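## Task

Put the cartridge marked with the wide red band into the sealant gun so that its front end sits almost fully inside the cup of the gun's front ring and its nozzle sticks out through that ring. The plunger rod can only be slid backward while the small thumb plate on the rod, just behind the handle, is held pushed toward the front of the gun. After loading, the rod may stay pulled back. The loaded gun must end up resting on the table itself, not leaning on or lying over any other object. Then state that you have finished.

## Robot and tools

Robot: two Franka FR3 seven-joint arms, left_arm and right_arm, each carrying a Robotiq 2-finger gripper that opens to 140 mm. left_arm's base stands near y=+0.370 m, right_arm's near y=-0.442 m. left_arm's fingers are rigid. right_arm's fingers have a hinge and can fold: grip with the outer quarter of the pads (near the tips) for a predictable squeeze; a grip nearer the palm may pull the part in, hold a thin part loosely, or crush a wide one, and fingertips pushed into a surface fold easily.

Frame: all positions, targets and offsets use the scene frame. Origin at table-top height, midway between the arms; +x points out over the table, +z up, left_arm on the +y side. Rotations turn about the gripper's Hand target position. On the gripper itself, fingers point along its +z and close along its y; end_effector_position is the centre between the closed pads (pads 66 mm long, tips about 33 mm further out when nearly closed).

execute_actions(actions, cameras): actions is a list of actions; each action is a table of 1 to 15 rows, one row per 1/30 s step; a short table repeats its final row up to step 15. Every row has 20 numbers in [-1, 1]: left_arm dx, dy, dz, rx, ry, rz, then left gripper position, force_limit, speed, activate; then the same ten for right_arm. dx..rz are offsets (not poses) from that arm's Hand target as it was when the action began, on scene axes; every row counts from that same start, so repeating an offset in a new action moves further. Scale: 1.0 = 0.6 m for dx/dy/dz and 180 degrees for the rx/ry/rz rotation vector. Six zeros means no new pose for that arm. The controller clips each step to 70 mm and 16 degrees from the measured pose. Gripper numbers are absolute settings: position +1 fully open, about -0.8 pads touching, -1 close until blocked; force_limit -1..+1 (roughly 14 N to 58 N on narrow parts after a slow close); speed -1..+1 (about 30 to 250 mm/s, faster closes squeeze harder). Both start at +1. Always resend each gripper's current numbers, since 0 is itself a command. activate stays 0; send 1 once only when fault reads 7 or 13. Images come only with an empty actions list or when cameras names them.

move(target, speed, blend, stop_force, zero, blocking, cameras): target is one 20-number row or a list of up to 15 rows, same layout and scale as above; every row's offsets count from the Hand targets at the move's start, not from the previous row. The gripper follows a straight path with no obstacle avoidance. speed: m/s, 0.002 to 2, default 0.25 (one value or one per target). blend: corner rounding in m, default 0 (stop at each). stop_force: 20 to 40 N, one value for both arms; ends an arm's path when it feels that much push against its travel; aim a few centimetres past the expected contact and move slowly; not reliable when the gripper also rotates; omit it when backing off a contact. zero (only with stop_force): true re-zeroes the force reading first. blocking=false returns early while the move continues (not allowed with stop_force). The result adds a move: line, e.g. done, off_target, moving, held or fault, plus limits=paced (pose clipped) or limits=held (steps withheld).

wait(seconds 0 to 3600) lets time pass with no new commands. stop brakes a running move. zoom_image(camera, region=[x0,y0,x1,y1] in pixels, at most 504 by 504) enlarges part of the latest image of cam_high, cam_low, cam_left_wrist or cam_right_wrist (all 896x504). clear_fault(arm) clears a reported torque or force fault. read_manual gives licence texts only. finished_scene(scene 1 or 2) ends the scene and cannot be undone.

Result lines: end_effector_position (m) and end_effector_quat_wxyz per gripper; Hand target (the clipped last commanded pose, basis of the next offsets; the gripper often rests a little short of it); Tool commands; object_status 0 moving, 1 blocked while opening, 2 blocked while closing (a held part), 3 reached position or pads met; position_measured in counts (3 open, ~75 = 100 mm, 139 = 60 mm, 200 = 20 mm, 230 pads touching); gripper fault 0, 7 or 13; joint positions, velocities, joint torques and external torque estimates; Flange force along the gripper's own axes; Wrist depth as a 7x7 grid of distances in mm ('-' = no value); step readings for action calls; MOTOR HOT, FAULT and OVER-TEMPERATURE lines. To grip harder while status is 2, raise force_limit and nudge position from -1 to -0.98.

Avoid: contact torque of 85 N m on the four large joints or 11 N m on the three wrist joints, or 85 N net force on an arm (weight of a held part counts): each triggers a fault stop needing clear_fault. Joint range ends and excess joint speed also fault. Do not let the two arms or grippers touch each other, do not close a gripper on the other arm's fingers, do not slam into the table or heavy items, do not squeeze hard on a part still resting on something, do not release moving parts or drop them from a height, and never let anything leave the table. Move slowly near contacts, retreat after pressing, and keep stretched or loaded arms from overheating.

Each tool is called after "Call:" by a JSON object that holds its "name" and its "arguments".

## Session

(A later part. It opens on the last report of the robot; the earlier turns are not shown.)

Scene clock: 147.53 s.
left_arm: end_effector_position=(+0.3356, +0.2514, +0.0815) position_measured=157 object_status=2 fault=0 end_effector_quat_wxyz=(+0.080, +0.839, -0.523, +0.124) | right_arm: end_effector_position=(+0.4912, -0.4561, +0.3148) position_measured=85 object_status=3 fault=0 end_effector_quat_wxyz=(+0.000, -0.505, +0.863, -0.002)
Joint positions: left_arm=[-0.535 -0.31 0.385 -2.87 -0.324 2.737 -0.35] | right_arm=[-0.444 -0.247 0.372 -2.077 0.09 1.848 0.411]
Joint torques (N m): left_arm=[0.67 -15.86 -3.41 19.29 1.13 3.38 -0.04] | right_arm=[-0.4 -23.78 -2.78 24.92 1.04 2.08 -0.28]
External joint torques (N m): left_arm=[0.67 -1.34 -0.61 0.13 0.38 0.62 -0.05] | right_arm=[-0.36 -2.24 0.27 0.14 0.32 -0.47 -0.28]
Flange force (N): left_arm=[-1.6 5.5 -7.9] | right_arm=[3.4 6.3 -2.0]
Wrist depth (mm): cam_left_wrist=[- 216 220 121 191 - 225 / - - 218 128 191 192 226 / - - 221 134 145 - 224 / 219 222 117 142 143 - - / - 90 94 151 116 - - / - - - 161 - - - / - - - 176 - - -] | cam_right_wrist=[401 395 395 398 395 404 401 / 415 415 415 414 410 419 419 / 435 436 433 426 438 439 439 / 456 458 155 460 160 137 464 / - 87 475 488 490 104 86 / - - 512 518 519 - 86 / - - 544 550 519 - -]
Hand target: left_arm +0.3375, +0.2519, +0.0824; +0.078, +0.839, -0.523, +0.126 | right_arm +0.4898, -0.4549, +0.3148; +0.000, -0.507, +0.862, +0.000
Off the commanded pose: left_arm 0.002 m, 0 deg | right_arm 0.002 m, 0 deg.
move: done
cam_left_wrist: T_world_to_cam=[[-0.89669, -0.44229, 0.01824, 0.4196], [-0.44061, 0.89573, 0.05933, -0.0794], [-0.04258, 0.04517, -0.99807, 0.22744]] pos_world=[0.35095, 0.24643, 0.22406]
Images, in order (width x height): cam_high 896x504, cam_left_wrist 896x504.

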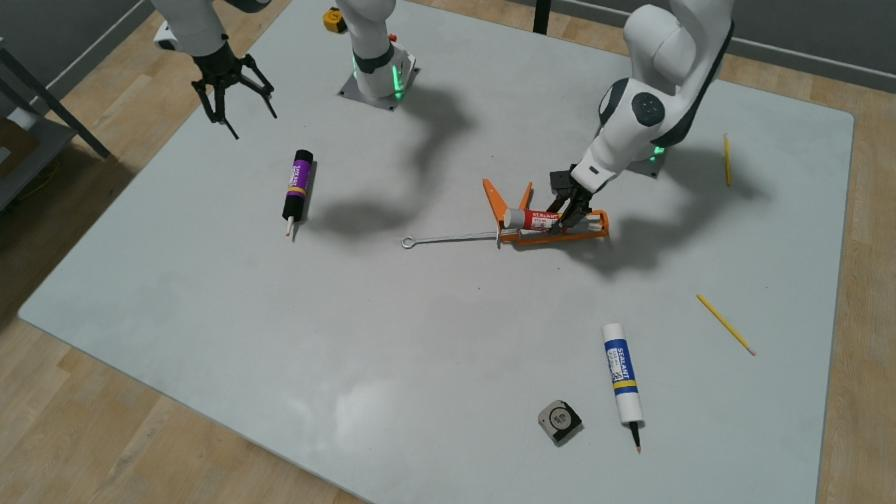

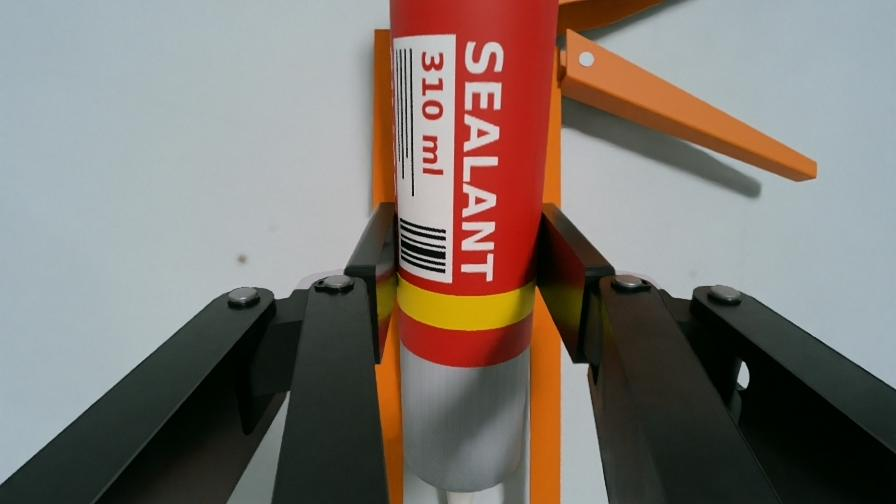

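Call:
{"name": "move", "arguments": {"target": [[0.0138,-0.0295,0.026,0,0,0.0033,-1,-0.1,-1,0, 0,0,0,0,0,0,0.35,-0.2,-0.5,0]], "speed": 0.08, "cameras": ["cam_left_wrist","cam_high"]}}

Call:
{"name": "zoom_image", "arguments": {"camera": "cam_high", "region": [575, 200, 625, 245]}}

Scene clock: 154.50 s.
left_arm: end_effector_position=(+0.3424, +0.2351, +0.0948) position_measured=157 object_status=2 fault=0 end_effector_quat_wxyz=(+0.078, +0.841, -0.522, +0.123) | right_arm: end_effector_position=(+0.4912, -0.4561, +0.3148) position_measured=85 object_status=3 fault=0 end_effector_quat_wxyz=(+0.000, -0.505, +0.863, -0.002)
Joint positions: left_arm=[-0.513 -0.314 0.317 -2.837 -0.312 2.704 -0.414] | right_arm=[-0.444 -0.247 0.372 -2.077 0.09 1.848 0.411]
Joint velocities: left_arm=[-0.002 0.001 -0.001 -0.001 -0.001 0.001 -0.007] | right_arm=[within noise]
Joint torques (N m): left_arm=[0.16 -17.64 -3.23 21.13 0.56 2.92 -0.13] | right_arm=[-0.47 -23.83 -2.81 24.93 1.03 2.08 -0.27]
External joint torques (N m): left_arm=[0.19 -2.08 -0.71 1.2 -0.18 0.1 -0.14] | right_arm=[-0.46 -2.14 0.22 0.1 0.32 -0.47 -0.27]
Flange force (N): left_arm=[0.6 3.6 -7.9] | right_arm=[3.5 6.1 -1.9]
Wrist depth (mm): cam_left_wrist=[- - - 121 199 234 - / - - - 128 204 - 237 / 232 - - 134 146 212 237 / 234 - 109 142 142 - - / - 90 94 152 115 - 243 / - - - 173 - - - / - - - 173 - - -] | cam_right_wrist=[393 399 398 397 397 400 401 / 417 416 417 412 415 418 419 / 435 436 439 410 437 440 454 / 468 450 155 462 449 137 465 / - 87 475 486 488 104 84 / - - 512 513 524 - 86 / - - 544 548 548 - -]
Hand target: left_arm +0.3458, +0.2342, +0.0980; +0.077, +0.842, -0.519, +0.127 | right_arm +0.4898, -0.4549, +0.3148; +0.000, -0.507, +0.862, +0.000
Off the commanded pose: left_arm 0.005 m, 1 deg | right_arm 0.002 m, 0 deg.
move: off_target (left_arm)
cam_left_wrist: T_world_to_cam=[[-0.89486, -0.44605, 0.0162, 0.41868], [-0.44428, 0.89363, 0.06353, -0.06126], [-0.04281, 0.04966, -0.99785, 0.24068]] pos_world=[0.35775, 0.22954, 0.23727]
Images, in order (width x height): cam_high 896x504, cam_left_wrist 896x504.

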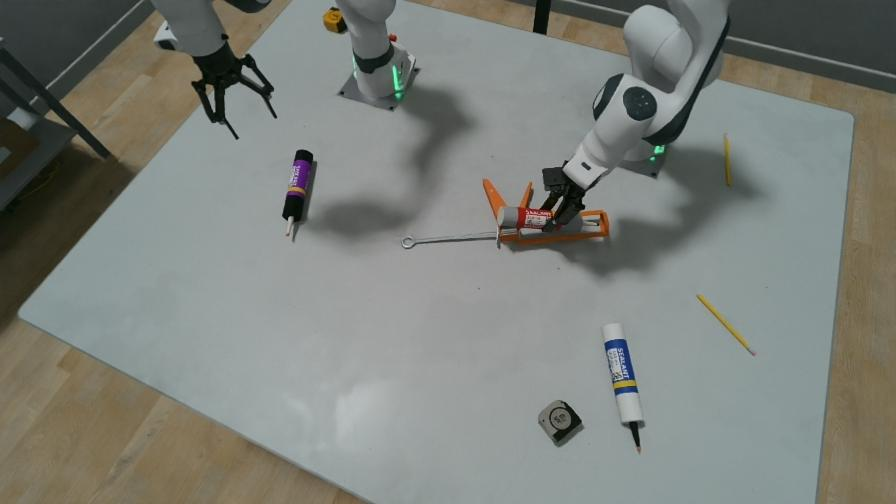

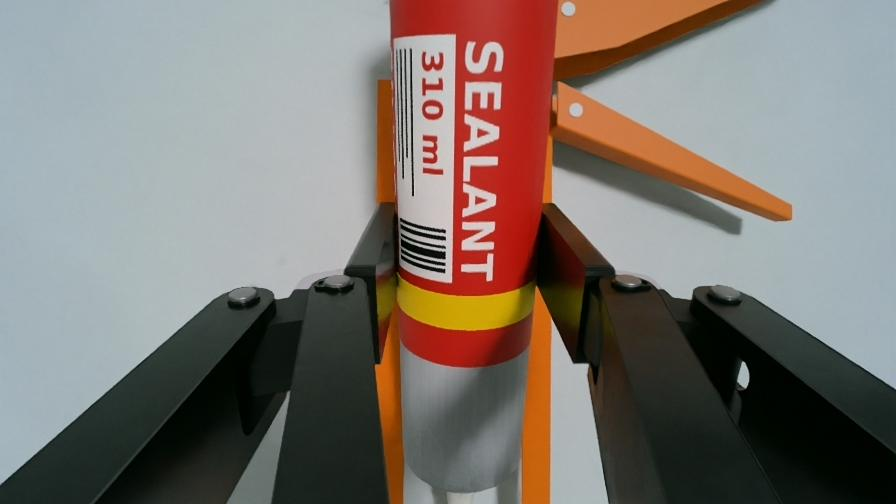

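Scaled by 10.080.

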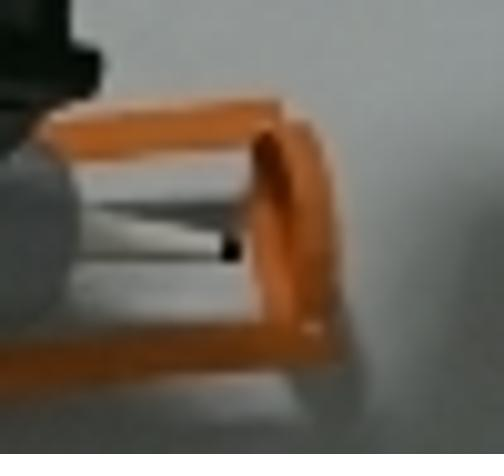

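Call:
{"name": "zoom_image", "arguments": {"camera": "cam_left_wrist", "region": [360, 404, 560, 504]}}

Scaled by 2.520.

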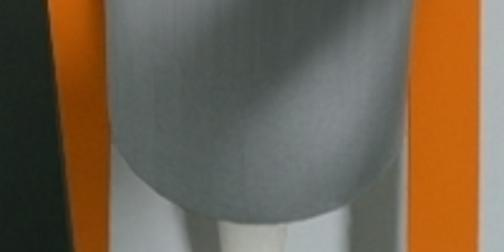

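Call:
{"name": "move", "arguments": {"target": [[-0.0247,0.0435,-0.0092,0,0,0.002,-1,-0.1,-1,0, 0,0,0,0,0,0,0.35,-0.2,-0.5,0]], "speed": 0.06, "cameras": ["cam_left_wrist","cam_high"]}}

Call:
{"name": "zoom_image", "arguments": {"camera": "cam_high", "region": [575, 200, 625, 245]}}

Scene clock: 159.80 s.
left_arm: end_effector_position=(+0.3289, +0.2598, +0.0904) position_measured=157 object_status=2 fault=0 end_effector_quat_wxyz=(+0.078, +0.845, -0.514, +0.123) | right_arm: end_effector_position=(+0.4912, -0.4561, +0.3148) position_measured=85 object_status=3 fault=0 end_effector_quat_wxyz=(+0.000, -0.505, +0.863, -0.002)
Joint positions: left_arm=[-0.467 -0.366 0.343 -2.893 -0.28 2.703 -0.393] | right_arm=[-0.444 -0.247 0.372 -2.077 0.09 1.848 0.411]
Joint velocities: left_arm=[0 0 0 0 0.001 -0.001 0.006] | right_arm=[within noise]
Joint torques (N m): left_arm=[-0.16 -16.18 -2.71 19.98 1.04 3.05 0.36] | right_arm=[-0.43 -23.84 -2.78 24.91 1.02 2.09 -0.27]
External joint torques (N m): left_arm=[-0.14 -2.67 0.22 0.29 0.3 0.27 0.35] | right_arm=[-0.51 -2.22 0.15 0.1 0.3 -0.47 -0.27]
Flange force (N): left_arm=[-3.7 5.3 -8.2] | right_arm=[3.7 6.3 -1.9]
Wrist depth (mm): cam_left_wrist=[- - - 121 198 - - / 226 - 229 128 200 204 - / - 224 232 134 145 233 - / - - 108 142 144 234 239 / - 85 94 150 115 - - / - - - - - - - / - - - 171 - - -] | cam_right_wrist=[395 393 397 397 396 397 400 / 414 412 418 414 414 418 418 / 433 435 437 427 439 439 442 / 457 453 155 462 451 138 463 / - 87 475 485 489 104 86 / - - 512 519 515 - 86 / - - 547 547 546 - -]
Hand target: left_arm +0.3309, +0.2603, +0.0925; +0.077, +0.844, -0.516, +0.127 | right_arm +0.4898, -0.4549, +0.3148; +0.000, -0.507, +0.862, +0.000
Off the commanded pose: left_arm 0.003 m, 1 deg | right_arm 0.002 m, 0 deg.
move: done
cam_left_wrist: T_world_to_cam=[[-0.88671, -0.46194, 0.01885, 0.41892], [-0.46007, 0.88567, 0.0627, -0.08178], [-0.04566, 0.04692, -0.99786, 0.23614]] pos_world=[0.34462, 0.25486, 0.23286]
Images, in order (width x height): cam_high 896x504, cam_left_wrist 896x504.

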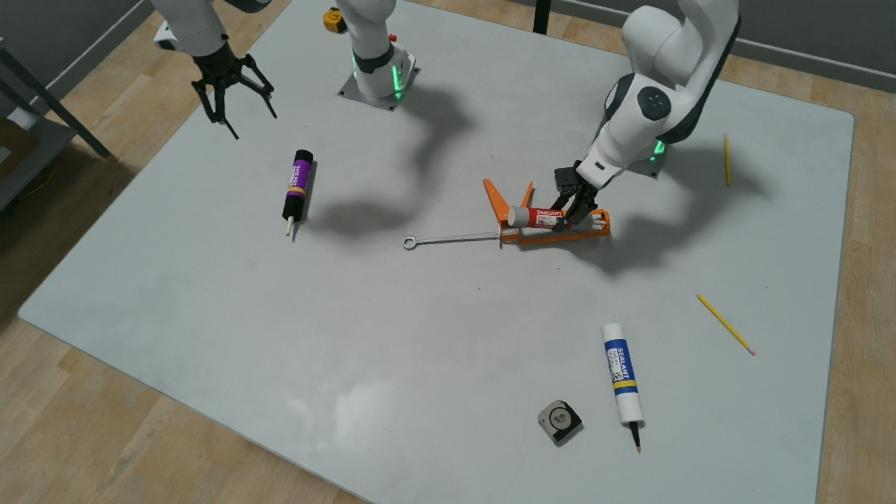

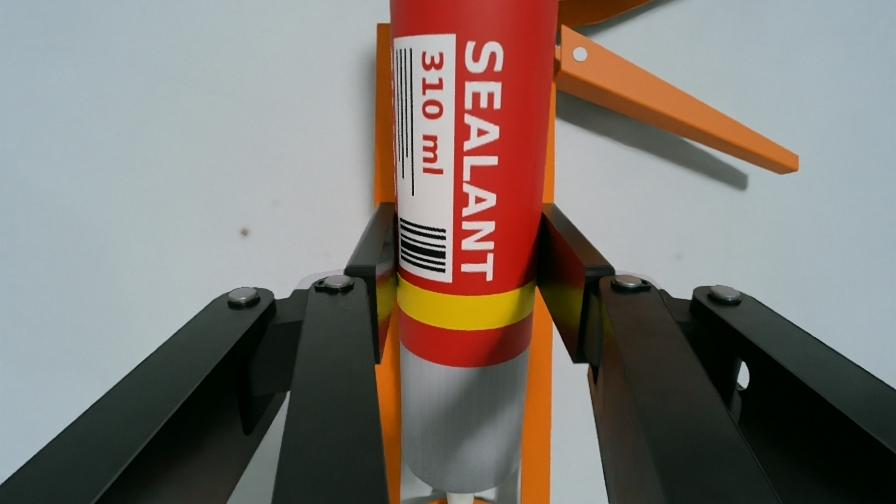

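Scaled by 10.080.

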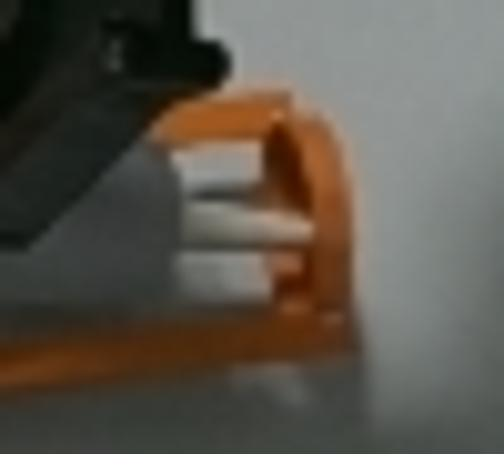

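Call:
{"name": "execute_actions", "arguments": {"actions": [], "cameras": ["cam_high","cam_left_wrist"]}}

Call:
{"name": "zoom_image", "arguments": {"camera": "cam_high", "region": [560, 185, 640, 245]}}

Call:
{"name": "zoom_image", "arguments": {"camera": "cam_left_wrist", "region": [300, 300, 604, 504]}}

Scene clock: 161.70 s.
left_arm: end_effector_position=(+0.3288, +0.2598, +0.0904) position_measured=157 object_status=2 fault=0 end_effector_quat_wxyz=(+0.078, +0.845, -0.515, +0.123) | right_arm: end_effector_position=(+0.4912, -0.4561, +0.3148) position_measured=85 object_status=3 fault=0 end_effector_quat_wxyz=(+0.000, -0.505, +0.863, -0.002)
Joint positions: left_arm=[-0.467 -0.366 0.343 -2.893 -0.28 2.703 -0.392] | right_arm=[-0.444 -0.247 0.372 -2.077 0.09 1.848 0.411]
Joint velocities: within noise
Joint torques (N m): left_arm=[-0.18 -16.16 -2.76 20.07 1.01 3.05 0.26] | right_arm=[-0.47 -23.84 -2.8 24.86 1.03 2.1 -0.27]
External joint torques (N m): left_arm=[-0.16 -2.63 0.16 0.35 0.27 0.26 0.25] | right_arm=[-0.48 -2.29 0.2 0.12 0.32 -0.44 -0.27]
Flange force (N): left_arm=[-3.2 5.3 -8.2] | right_arm=[3.7 6.5 -1.9]
Wrist depth (mm): cam_left_wrist=[- 222 - 121 199 - 233 / 220 - - 128 202 204 233 / 227 - - 134 147 227 238 / - - 107 142 142 - - / - 85 96 150 116 - - / - - - 173 - - - / - - - 171 - - -] | cam_right_wrist=[395 395 397 399 395 400 402 / 414 415 418 412 412 417 420 / 436 435 436 429 437 441 442 / 457 455 155 457 453 138 463 / - 87 473 485 484 104 86 / - - 512 520 519 - 86 / - - 550 545 545 - -]
Hand target: left_arm +0.3309, +0.2603, +0.0925; +0.077, +0.844, -0.516, +0.127 | right_arm +0.4898, -0.4549, +0.3148; +0.000, -0.507, +0.862, +0.000
Tool commands: left_gripper/position=-1.0 left_gripper/force_limit=-0.1 left_gripper/speed=-1.0 left_gripper/activate=+0.0 right_gripper/position=+0.35 right_gripper/force_limit=-0.2 right_gripper/speed=-0.5 right_gripper/activate=+0.0
Off the commanded pose: left_arm 0.003 m, 0 deg | right_arm 0.002 m, 0 deg.
camera_calibration:
cam_left_wrist: T_world_to_cam=[[-0.88745, -0.46053, 0.01835, 0.4188], [-0.45868, 0.88639, 0.0627, -0.08239], [-0.04514, 0.04723, -0.99786, 0.23589]] pos_world=[0.34452, 0.25476, 0.23286]
Images, in order (width x height): cam_high 896x504, cam_left_wrist 896x504.

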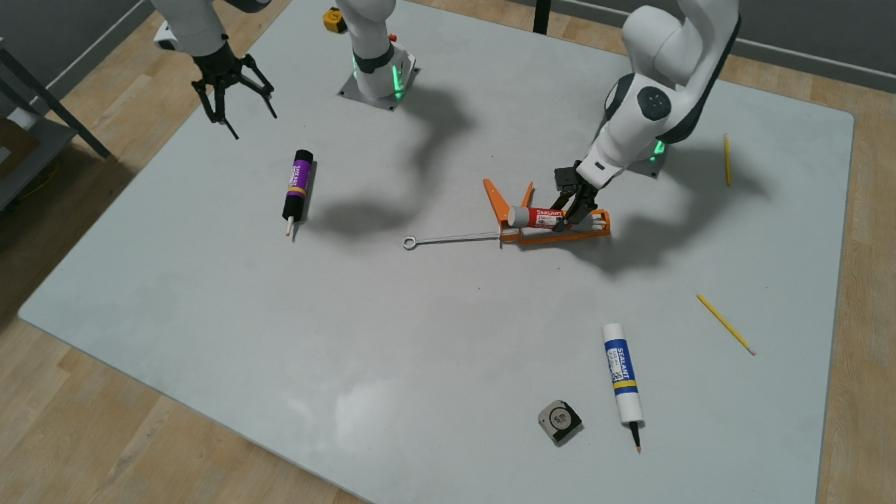

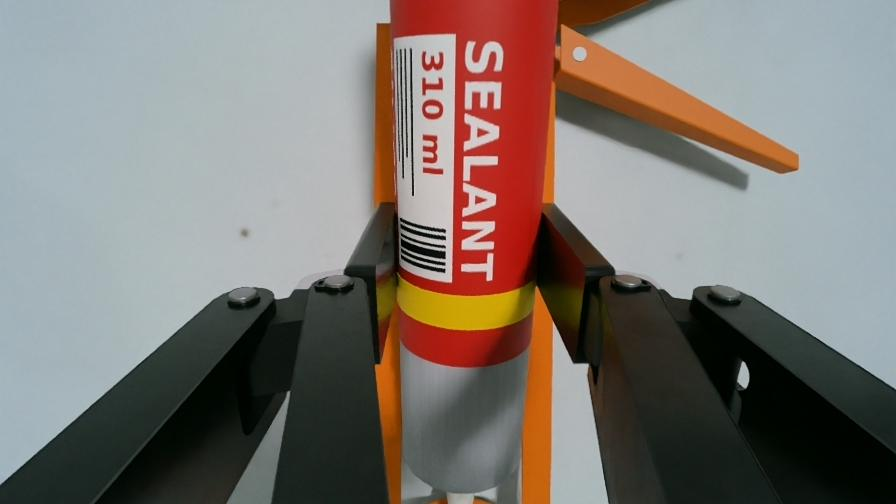

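Scaled by 6.300.

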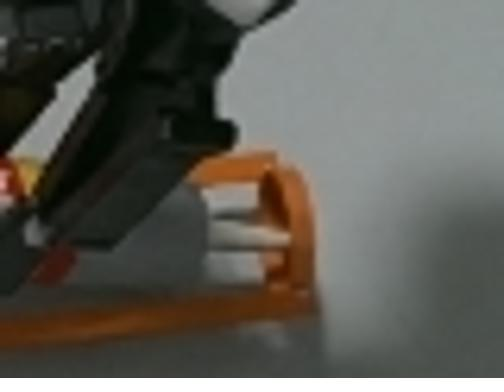

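Scaled by 1.658.

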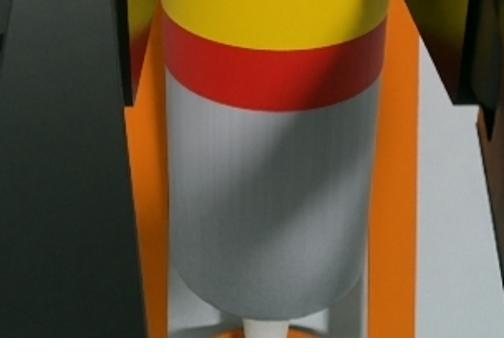

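Call:
{"name": "move", "arguments": {"target": [-0.0093,0.0201,-0.0107,0.0101,0.0047,0,-1,-0.1,-1,0,0,0,0,0,0,0,0.35,-0.2,-0.5,0], "speed": 0.02, "stop_force": 20, "cameras": ["cam_high","cam_left_wrist"]}}

Call:
{"name": "zoom_image", "arguments": {"camera": "cam_high", "region": [560, 185, 640, 245]}}

Call:
{"name": "zoom_image", "arguments": {"camera": "cam_high", "region": [400, 170, 520, 260]}}

Scene clock: 164.93 s.
left_arm: end_effector_position=(+0.3246, +0.2723, +0.0855) position_measured=157 object_status=2 fault=0 end_effector_quat_wxyz=(+0.068, +0.845, -0.519, +0.112) | right_arm: end_effector_position=(+0.4912, -0.4561, +0.3148) position_measured=85 object_status=3 fault=0 end_effector_quat_wxyz=(+0.000, -0.505, +0.863, -0.002)
Joint positions: left_arm=[-0.422 -0.364 0.319 -2.901 -0.239 2.695 -0.4] | right_arm=[-0.444 -0.247 0.372 -2.077 0.09 1.848 0.411]
Joint torques (N m): left_arm=[0.19 -14.97 -3.31 19.98 0.74 2.9 -0.15] | right_arm=[-0.47 -23.81 -2.83 24.92 1.06 2.07 -0.27]
External joint torques (N m): left_arm=[0.16 -1.3 -0.65 0.37 0.05 0.09 -0.15] | right_arm=[-0.45 -2.24 0.19 0.17 0.35 -0.48 -0.27]
Flange force (N): left_arm=[-0.1 4.2 -6.2] | right_arm=[3.5 6.2 -2.1]
Wrist depth (mm): cam_left_wrist=[- - - 122 190 221 - / - - - 128 199 207 226 / 223 - 227 134 199 - 227 / - - 108 142 142 - - / 228 85 96 150 116 - - / - - - - - - - / - - - 179 - - -] | cam_right_wrist=[395 394 395 399 397 401 404 / 416 416 416 412 412 420 420 / 436 434 437 428 439 439 441 / 452 453 155 457 451 138 465 / - 87 474 488 485 104 86 / - - 514 511 514 - 87 / - - 547 550 548 - -]
Hand target: left_arm +0.3254, +0.2723, +0.0861; +0.067, +0.846, -0.518, +0.112 | right_arm +0.4898, -0.4549, +0.3148; +0.000, -0.507, +0.862, +0.000
Off the commanded pose: left_arm 0.001 m, 0 deg | right_arm 0.002 m, 0 deg.
move: done
cam_left_wrist: T_world_to_cam=[[-0.89023, -0.45535, 0.01197, 0.42097], [-0.45241, 0.88692, 0.09327, -0.10001], [-0.05309, 0.07762, -0.99557, 0.2243]] pos_world=[0.34142, 0.26298, 0.2276]

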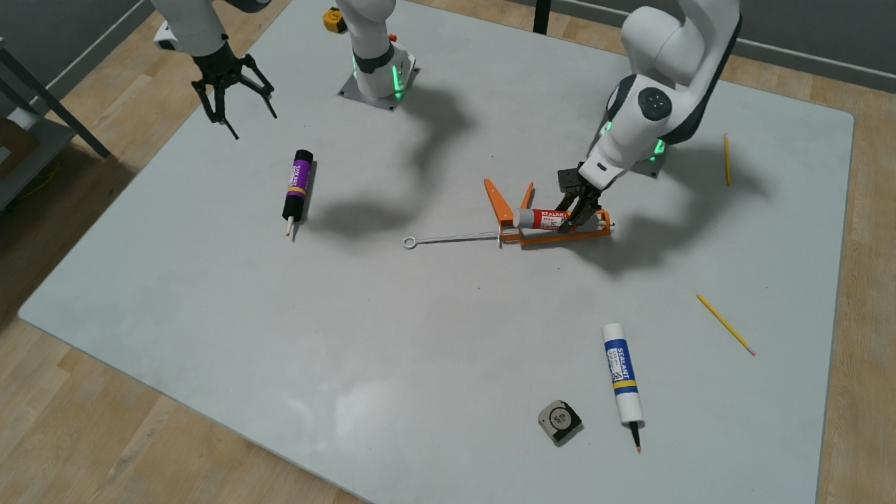

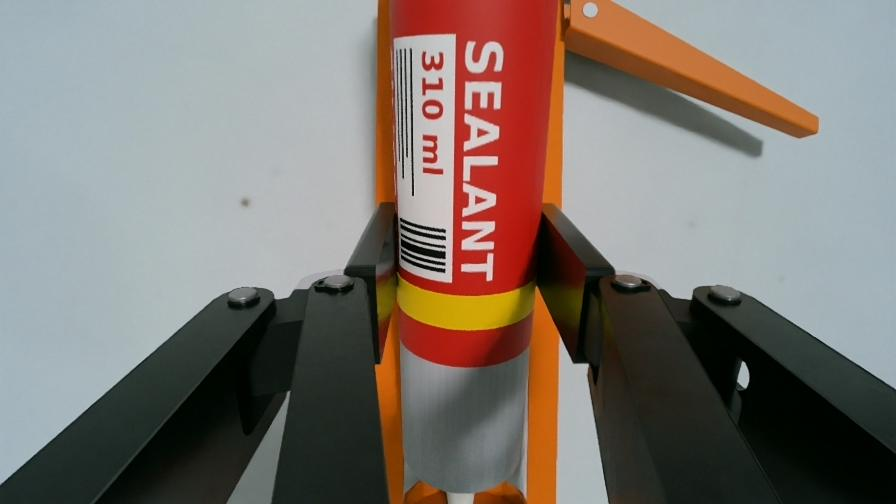

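Scaled by 6.300.

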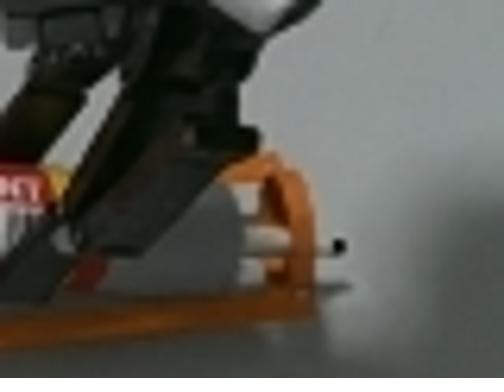

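Scaled by 4.200.

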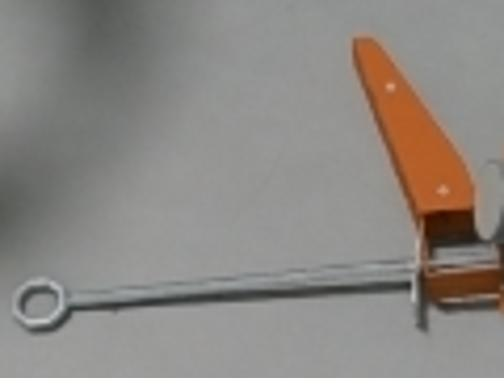

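Call:
{"name": "zoom_image", "arguments": {"camera": "cam_left_wrist", "region": [360, 404, 560, 504]}}

Scaled by 2.520.

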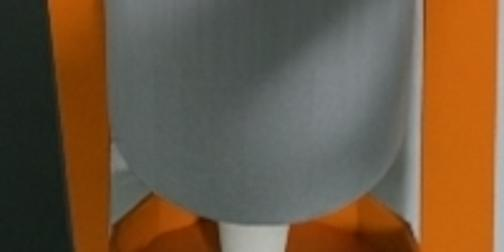

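Call:
{"name": "move", "arguments": {"target": [-0.0145,0.0242,-0.0182,0.0151,0.0070,0,-1,-0.1,-1,0,0,0,0,0,0,0,0.35,-0.2,-0.5,0], "speed": 0.02, "stop_force": 20, "cameras": ["cam_high","cam_left_wrist"]}}

Call:
{"name": "zoom_image", "arguments": {"camera": "cam_high", "region": [560, 185, 640, 245]}}

Call:
{"name": "zoom_image", "arguments": {"camera": "cam_high", "region": [400, 170, 520, 260]}}

Call:
{"name": "zoom_image", "arguments": {"camera": "cam_left_wrist", "region": [360, 404, 560, 504]}}

Scene clock: 169.57 s.
left_arm: end_effector_position=(+0.3160, +0.2869, +0.0747) position_measured=157 object_status=2 fault=0 end_effector_quat_wxyz=(+0.054, +0.847, -0.521, +0.090) | right_arm: end_effector_position=(+0.4912, -0.4561, +0.3148) position_measured=85 object_status=3 fault=0 end_effector_quat_wxyz=(+0.000, -0.505, +0.863, -0.002)
Joint positions: left_arm=[-0.36 -0.347 0.268 -2.911 -0.19 2.691 -0.429] | right_arm=[-0.444 -0.247 0.372 -2.077 0.09 1.848 0.411]
Joint torques (N m): left_arm=[0.27 -15.5 -2.91 19.67 0.69 2.88 -0.12] | right_arm=[-0.45 -23.79 -2.8 24.92 1.02 2.07 -0.29]
External joint torques (N m): left_arm=[0.24 -1.29 -0.75 0.3 0.06 0.07 -0.12] | right_arm=[-0.48 -2.21 0.17 0.17 0.31 -0.47 -0.29]
Flange force (N): left_arm=[-0.4 4.3 -6.3] | right_arm=[3.6 6.1 -2.1]
Wrist depth (mm): cam_left_wrist=[- - 204 121 183 180 187 / 208 207 207 128 186 212 212 / - - - 134 187 - 215 / - - 108 142 143 - - / - 85 94 150 116 - - / - - - - - - - / - - - 172 - - -] | cam_right_wrist=[397 397 395 396 395 399 400 / 410 416 418 413 414 419 422 / 434 433 434 427 439 440 442 / 453 453 155 462 452 137 465 / - 87 474 485 490 104 86 / - - 512 512 517 - 86 / - - 546 569 533 - -]
Hand target: left_arm +0.3167, +0.2869, +0.0751; +0.053, +0.848, -0.519, +0.091 | right_arm +0.4898, -0.4549, +0.3148; +0.000, -0.507, +0.862, +0.000
Off the commanded pose: left_arm 0.001 m, 0 deg | right_arm 0.002 m, 0 deg.
move: done
cam_left_wrist: T_world_to_cam=[[-0.89009, -0.45569, 0.00966, 0.42026], [-0.44965, 0.88137, 0.14496, -0.11886], [-0.07457, 0.12468, -0.98939, 0.20485]] pos_world=[0.3359, 0.27073, 0.21585]

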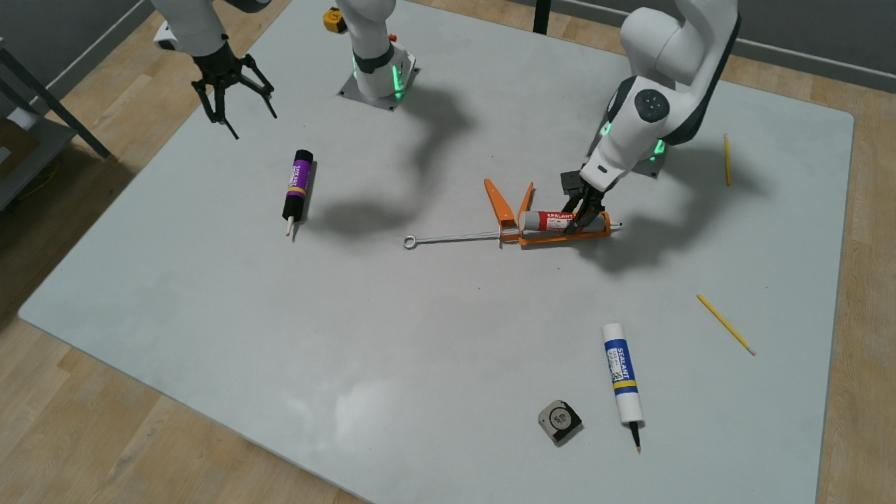

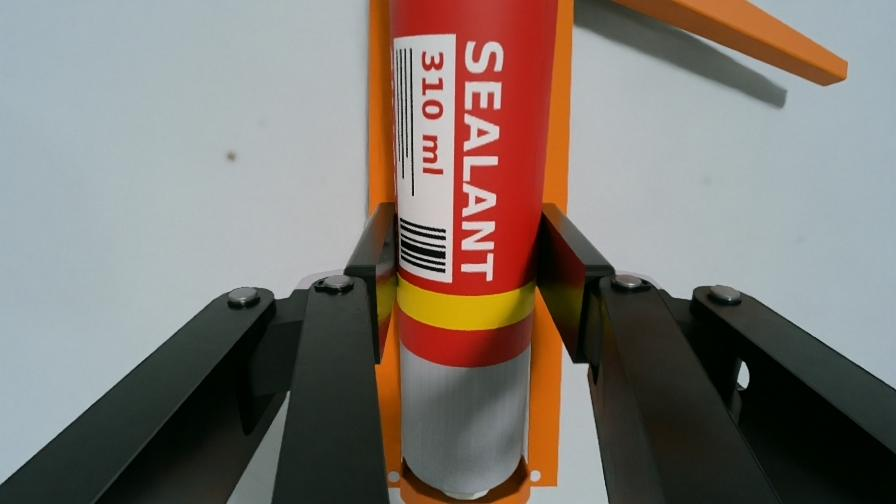

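Scaled by 6.300.

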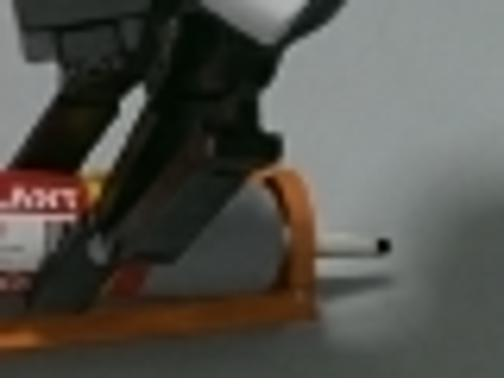

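Scaled by 4.200.

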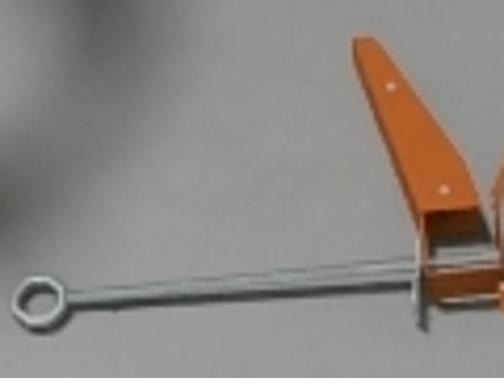

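Scaled by 2.520.

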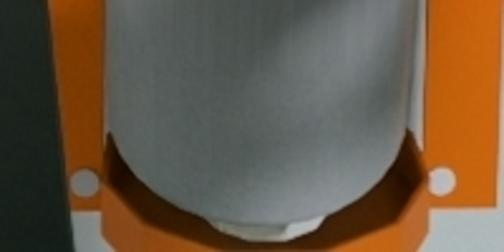

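Call:
{"name": "zoom_image", "arguments": {"camera": "cam_left_wrist", "region": [390, 444, 540, 504]}}

Call:
{"name": "zoom_image", "arguments": {"camera": "cam_left_wrist", "region": [340, 304, 590, 444]}}

Scaled by 3.360.

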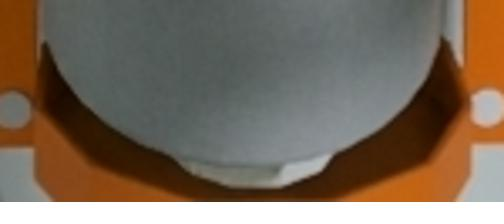

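Scaled by 2.016.

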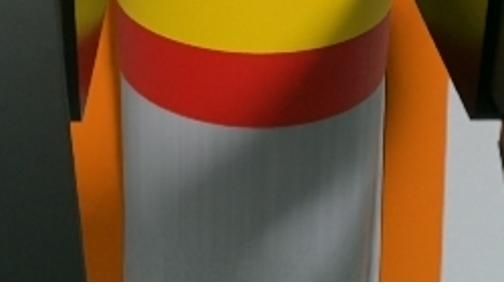

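Call:
{"name": "move", "arguments": {"target": [-0.0080,0.0117,-0.0050,0,0,0,-1,-0.1,-1,0,0,0,0,0,0,0,0.35,-0.2,-0.5,0], "speed": 0.015, "stop_force": 20, "cameras": ["cam_high","cam_left_wrist"]}}

Call:
{"name": "zoom_image", "arguments": {"camera": "cam_high", "region": [560, 185, 640, 245]}}

Call:
{"name": "zoom_image", "arguments": {"camera": "cam_high", "region": [400, 170, 520, 260]}}

Call:
{"name": "zoom_image", "arguments": {"camera": "cam_left_wrist", "region": [360, 404, 560, 504]}}

Scene clock: 173.80 s.
left_arm: end_effector_position=(+0.3091, +0.2932, +0.0701) position_measured=157 object_status=2 fault=0 end_effector_quat_wxyz=(+0.055, +0.849, -0.518, +0.087) | right_arm: end_effector_position=(+0.4912, -0.4561, +0.3148) position_measured=85 object_status=3 fault=0 end_effector_quat_wxyz=(+0.000, -0.505, +0.863, -0.002)
Joint positions: left_arm=[-0.347 -0.353 0.274 -2.929 -0.185 2.692 -0.422] | right_arm=[-0.444 -0.247 0.372 -2.077 0.09 1.848 0.411]
Joint torques (N m): left_arm=[0.15 -16.21 -2.18 19.23 0.83 3.37 0.26] | right_arm=[-0.41 -23.78 -2.81 24.83 1.02 2.07 -0.26]
External joint torques (N m): left_arm=[0.12 -2.42 0.03 0.1 0.21 0.58 0.26] | right_arm=[-0.45 -2.07 0.17 -0.05 0.3 -0.49 -0.26]
Flange force (N): left_arm=[-3.9 6.0 -7.3] | right_arm=[3.6 6.3 -1.6]
Wrist depth (mm): cam_left_wrist=[- - - 121 133 202 177 / 201 201 178 128 134 208 - / - - 207 134 144 - 212 / - 210 210 142 142 - - / - 85 94 151 116 - - / - - - - - - - / - - - 171 - - -] | cam_right_wrist=[395 394 397 397 395 400 400 / 414 417 416 413 414 418 420 / 436 436 - 428 439 439 445 / 456 453 155 461 451 137 466 / - 87 474 486 486 104 86 / - - 511 519 517 - 86 / - - 543 546 551 - -]
Hand target: left_arm +0.3119, +0.2939, +0.0721; +0.053, +0.848, -0.519, +0.091 | right_arm +0.4898, -0.4549, +0.3148; +0.000, -0.507, +0.862, +0.000
Off the commanded pose: left_arm 0.004 m, 1 deg | right_arm 0.002 m, 0 deg.
move: off_target (left_arm)
cam_left_wrist: T_world_to_cam=[[-0.8876, -0.46031, 0.01664, 0.41713], [-0.45297, 0.87884, 0.14985, -0.1254], [-0.0836, 0.12547, -0.98857, 0.20149]] pos_world=[0.33028, 0.27694, 0.21104]

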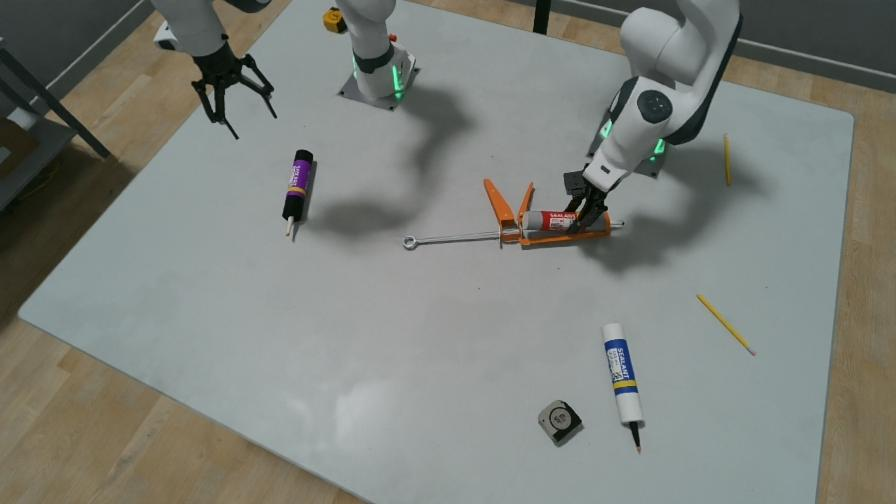

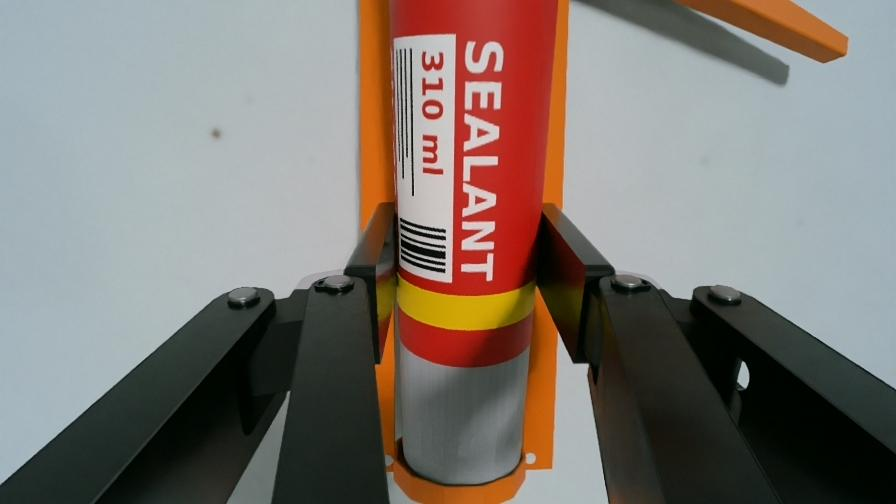

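Scaled by 6.300.

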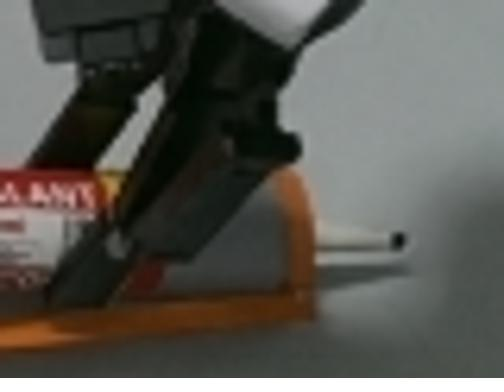

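Scaled by 4.200.

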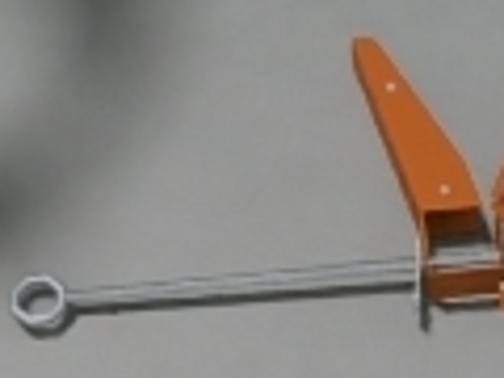

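Scaled by 2.520.

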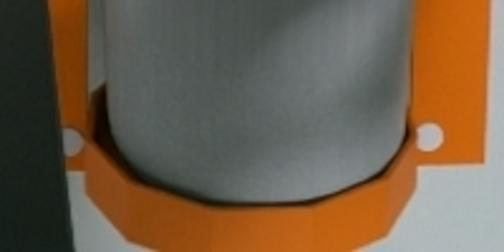

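Call:
{"name": "move", "arguments": {"target": [0.0015,0.0007,-0.0085,0.0202,0.0093,0,-1,-0.1,-1,0,0,0,0,0,0,0,0.35,-0.2,-0.5,0], "speed": 0.015, "stop_force": 20, "cameras": ["cam_high","cam_left_wrist"]}}

Call:
{"name": "zoom_image", "arguments": {"camera": "cam_high", "region": [560, 185, 640, 245]}}

Call:
{"name": "zoom_image", "arguments": {"camera": "cam_high", "region": [480, 180, 600, 260]}}

Call:
{"name": "zoom_image", "arguments": {"camera": "cam_left_wrist", "region": [360, 404, 560, 504]}}

Scene clock: 180.10 s.
left_arm: end_effector_position=(+0.3105, +0.2943, +0.0656) position_measured=157 object_status=2 fault=0 end_effector_quat_wxyz=(+0.035, +0.850, -0.523, +0.060) | right_arm: end_effector_position=(+0.4912, -0.4561, +0.3148) position_measured=85 object_status=3 fault=0 end_effector_quat_wxyz=(+0.000, -0.505, +0.863, -0.002)
Joint positions: left_arm=[-0.284 -0.311 0.171 -2.899 -0.132 2.672 -0.496] | right_arm=[-0.444 -0.247 0.372 -2.077 0.09 1.848 0.411]
Joint torques (N m): left_arm=[0.38 -16.77 -1.83 19.94 0.68 2.75 -0.16] | right_arm=[-0.44 -23.86 -2.78 24.92 1.03 2.09 -0.26]
External joint torques (N m): left_arm=[0.43 -1.24 -0.4 0.89 0.13 -0.04 -0.16] | right_arm=[-0.58 -2.19 0.09 0.13 0.31 -0.45 -0.26]
Flange force (N): left_arm=[-0.2 1.8 -6.1] | right_arm=[3.7 6.1 -2.0]
Wrist depth (mm): cam_left_wrist=[- 191 189 122 168 - 168 / - - 195 128 173 - - / - - - 134 146 - - / - 208 109 142 142 - 213 / 216 90 94 150 116 - - / - - - 165 - - - / - - - 171 - - -] | cam_right_wrist=[395 394 397 396 395 399 401 / 408 413 416 410 414 418 421 / 439 436 436 406 435 442 441 / 459 454 155 462 454 138 462 / - 87 473 483 486 104 86 / - - 515 515 519 - 86 / - - 546 548 551 - -]
Hand target: left_arm +0.3128, +0.2943, +0.0670; +0.034, +0.851, -0.521, +0.062 | right_arm +0.4898, -0.4549, +0.3148; +0.000, -0.507, +0.862, +0.000
Off the commanded pose: left_arm 0.003 m, 0 deg | right_arm 0.002 m, 0 deg.
move: done
cam_left_wrist: T_world_to_cam=[[-0.89019, -0.45551, 0.00832, 0.41893], [-0.44329, 0.87024, 0.21487, -0.12984], [-0.10512, 0.18759, -0.97661, 0.18462]] pos_world=[0.33477, 0.26919, 0.20471]

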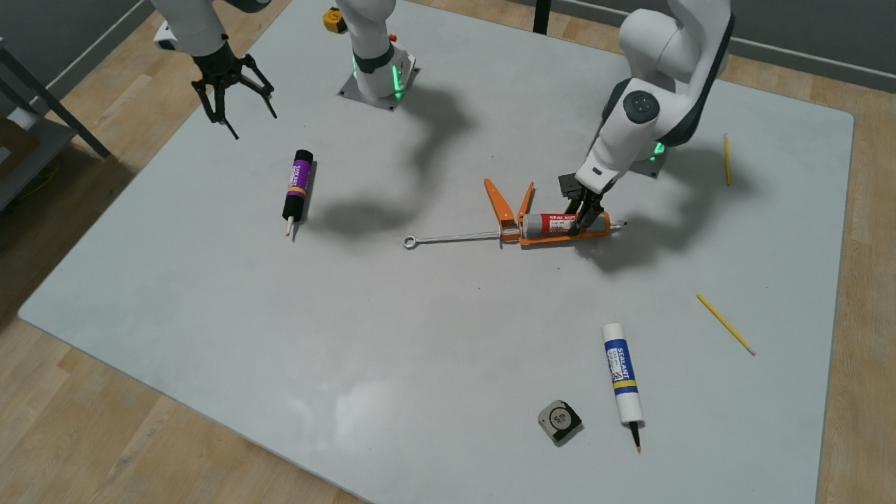

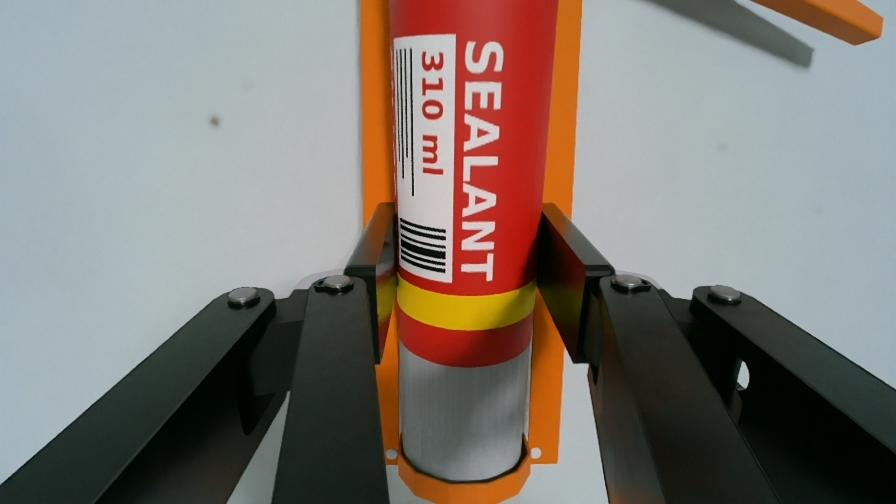

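Scaled by 6.300.

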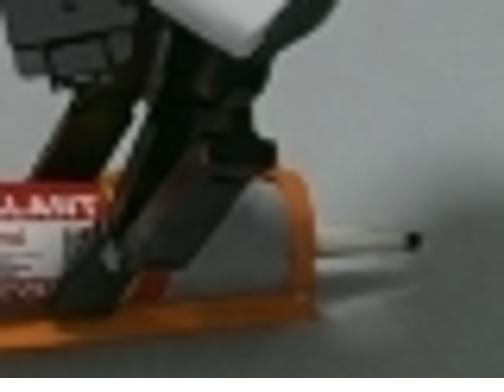

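Scaled by 4.200.

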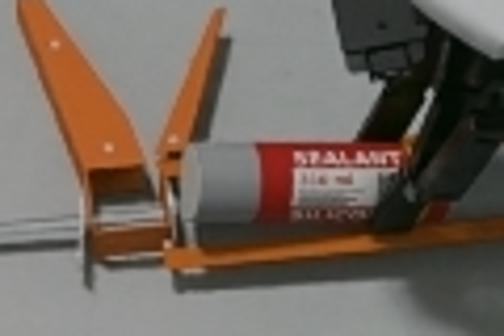

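Scaled by 2.520.

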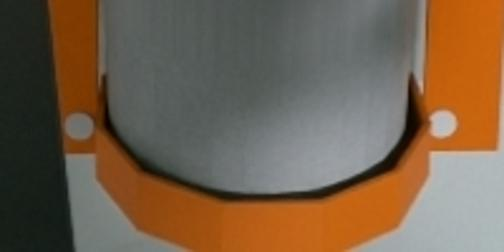

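Call:
{"name": "move", "arguments": {"target": [-0.0020,0.0022,-0.0062,0.0101,0.0047,0,-1,-0.1,-1,0,0,0,0,0,0,0,0.35,-0.2,-0.5,0], "speed": 0.015, "stop_force": 20, "cameras": ["cam_high","cam_left_wrist"]}}

Call:
{"name": "zoom_image", "arguments": {"camera": "cam_high", "region": [560, 185, 640, 245]}}

Call:
{"name": "zoom_image", "arguments": {"camera": "cam_high", "region": [400, 170, 520, 260]}}

Call:
{"name": "zoom_image", "arguments": {"camera": "cam_left_wrist", "region": [360, 404, 560, 504]}}

Scene clock: 183.20 s.
left_arm: end_effector_position=(+0.3095, +0.2956, +0.0620) position_measured=157 object_status=2 fault=0 end_effector_quat_wxyz=(+0.025, +0.851, -0.523, +0.046) | right_arm: end_effector_position=(+0.4912, -0.4561, +0.3148) position_measured=85 object_status=3 fault=0 end_effector_quat_wxyz=(+0.000, -0.505, +0.863, -0.002)
Joint positions: left_arm=[-0.252 -0.291 0.121 -2.886 -0.102 2.661 -0.538] | right_arm=[-0.444 -0.247 0.372 -2.077 0.09 1.848 0.411]
Joint torques (N m): left_arm=[0.4 -17.57 -1.44 19.8 0.72 2.7 -0.18] | right_arm=[-0.44 -23.81 -2.86 24.88 1.03 2.08 -0.25]
External joint torques (N m): left_arm=[0.43 -1.19 -0.4 0.72 0.21 -0.09 -0.18] | right_arm=[-0.51 -2.35 0.06 0.23 0.32 -0.44 -0.25]
Flange force (N): left_arm=[-0.4 1.8 -5.8] | right_arm=[3.8 6.3 -2.2]
Wrist depth (mm): cam_left_wrist=[- - - 121 161 - 168 / - - 190 128 166 198 - / - - - 134 146 - - / - - 113 142 142 210 - / - 90 94 153 116 - - / - - - - - - - / - - - 168 - - -] | cam_right_wrist=[394 398 397 397 397 400 400 / 413 413 416 413 412 420 420 / 433 438 436 412 442 439 441 / 459 453 155 462 453 131 466 / - 87 475 488 485 104 86 / - - 514 520 514 - 86 / - - 535 547 547 - -]
Hand target: left_arm +0.3116, +0.2956, +0.0633; +0.024, +0.851, -0.522, +0.047 | right_arm +0.4898, -0.4549, +0.3148; +0.000, -0.507, +0.862, +0.000
Off the commanded pose: left_arm 0.002 m, 0 deg | right_arm 0.002 m, 0 deg.
move: done
cam_left_wrist: T_world_to_cam=[[-0.89004, -0.45584, 0.00668, 0.41886], [-0.44006, 0.86287, 0.2486, -0.13163], [-0.11908, 0.21832, -0.96858, 0.17543]] pos_world=[0.33576, 0.26622, 0.19985]

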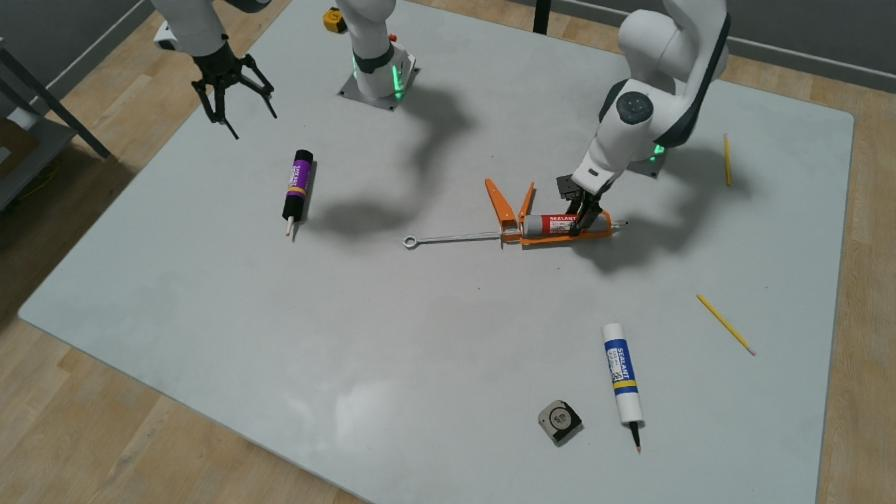

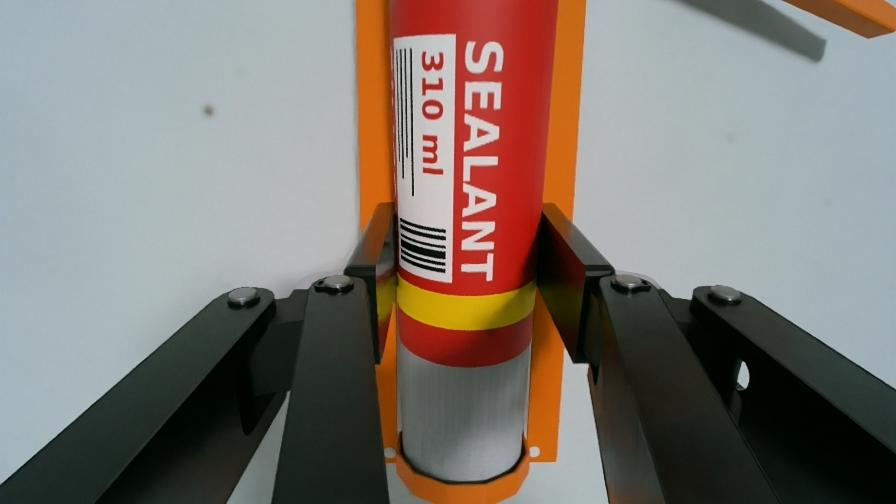

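Scaled by 6.300.

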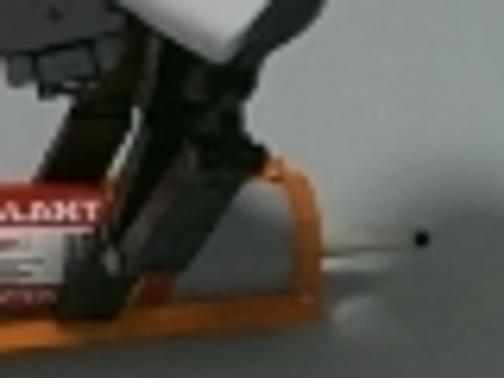

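Scaled by 4.200.

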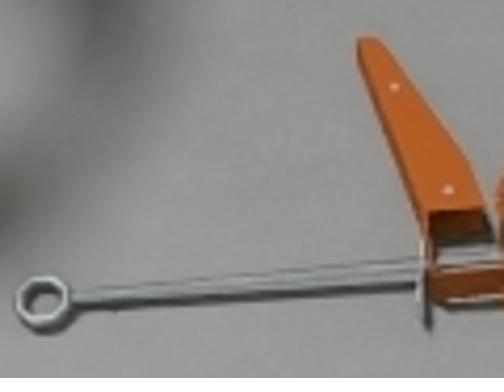

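Scaled by 2.520.

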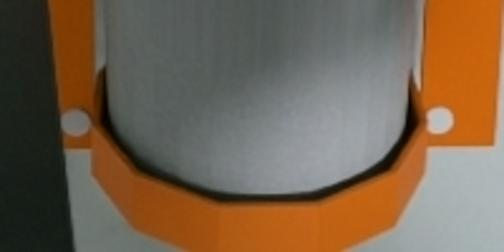

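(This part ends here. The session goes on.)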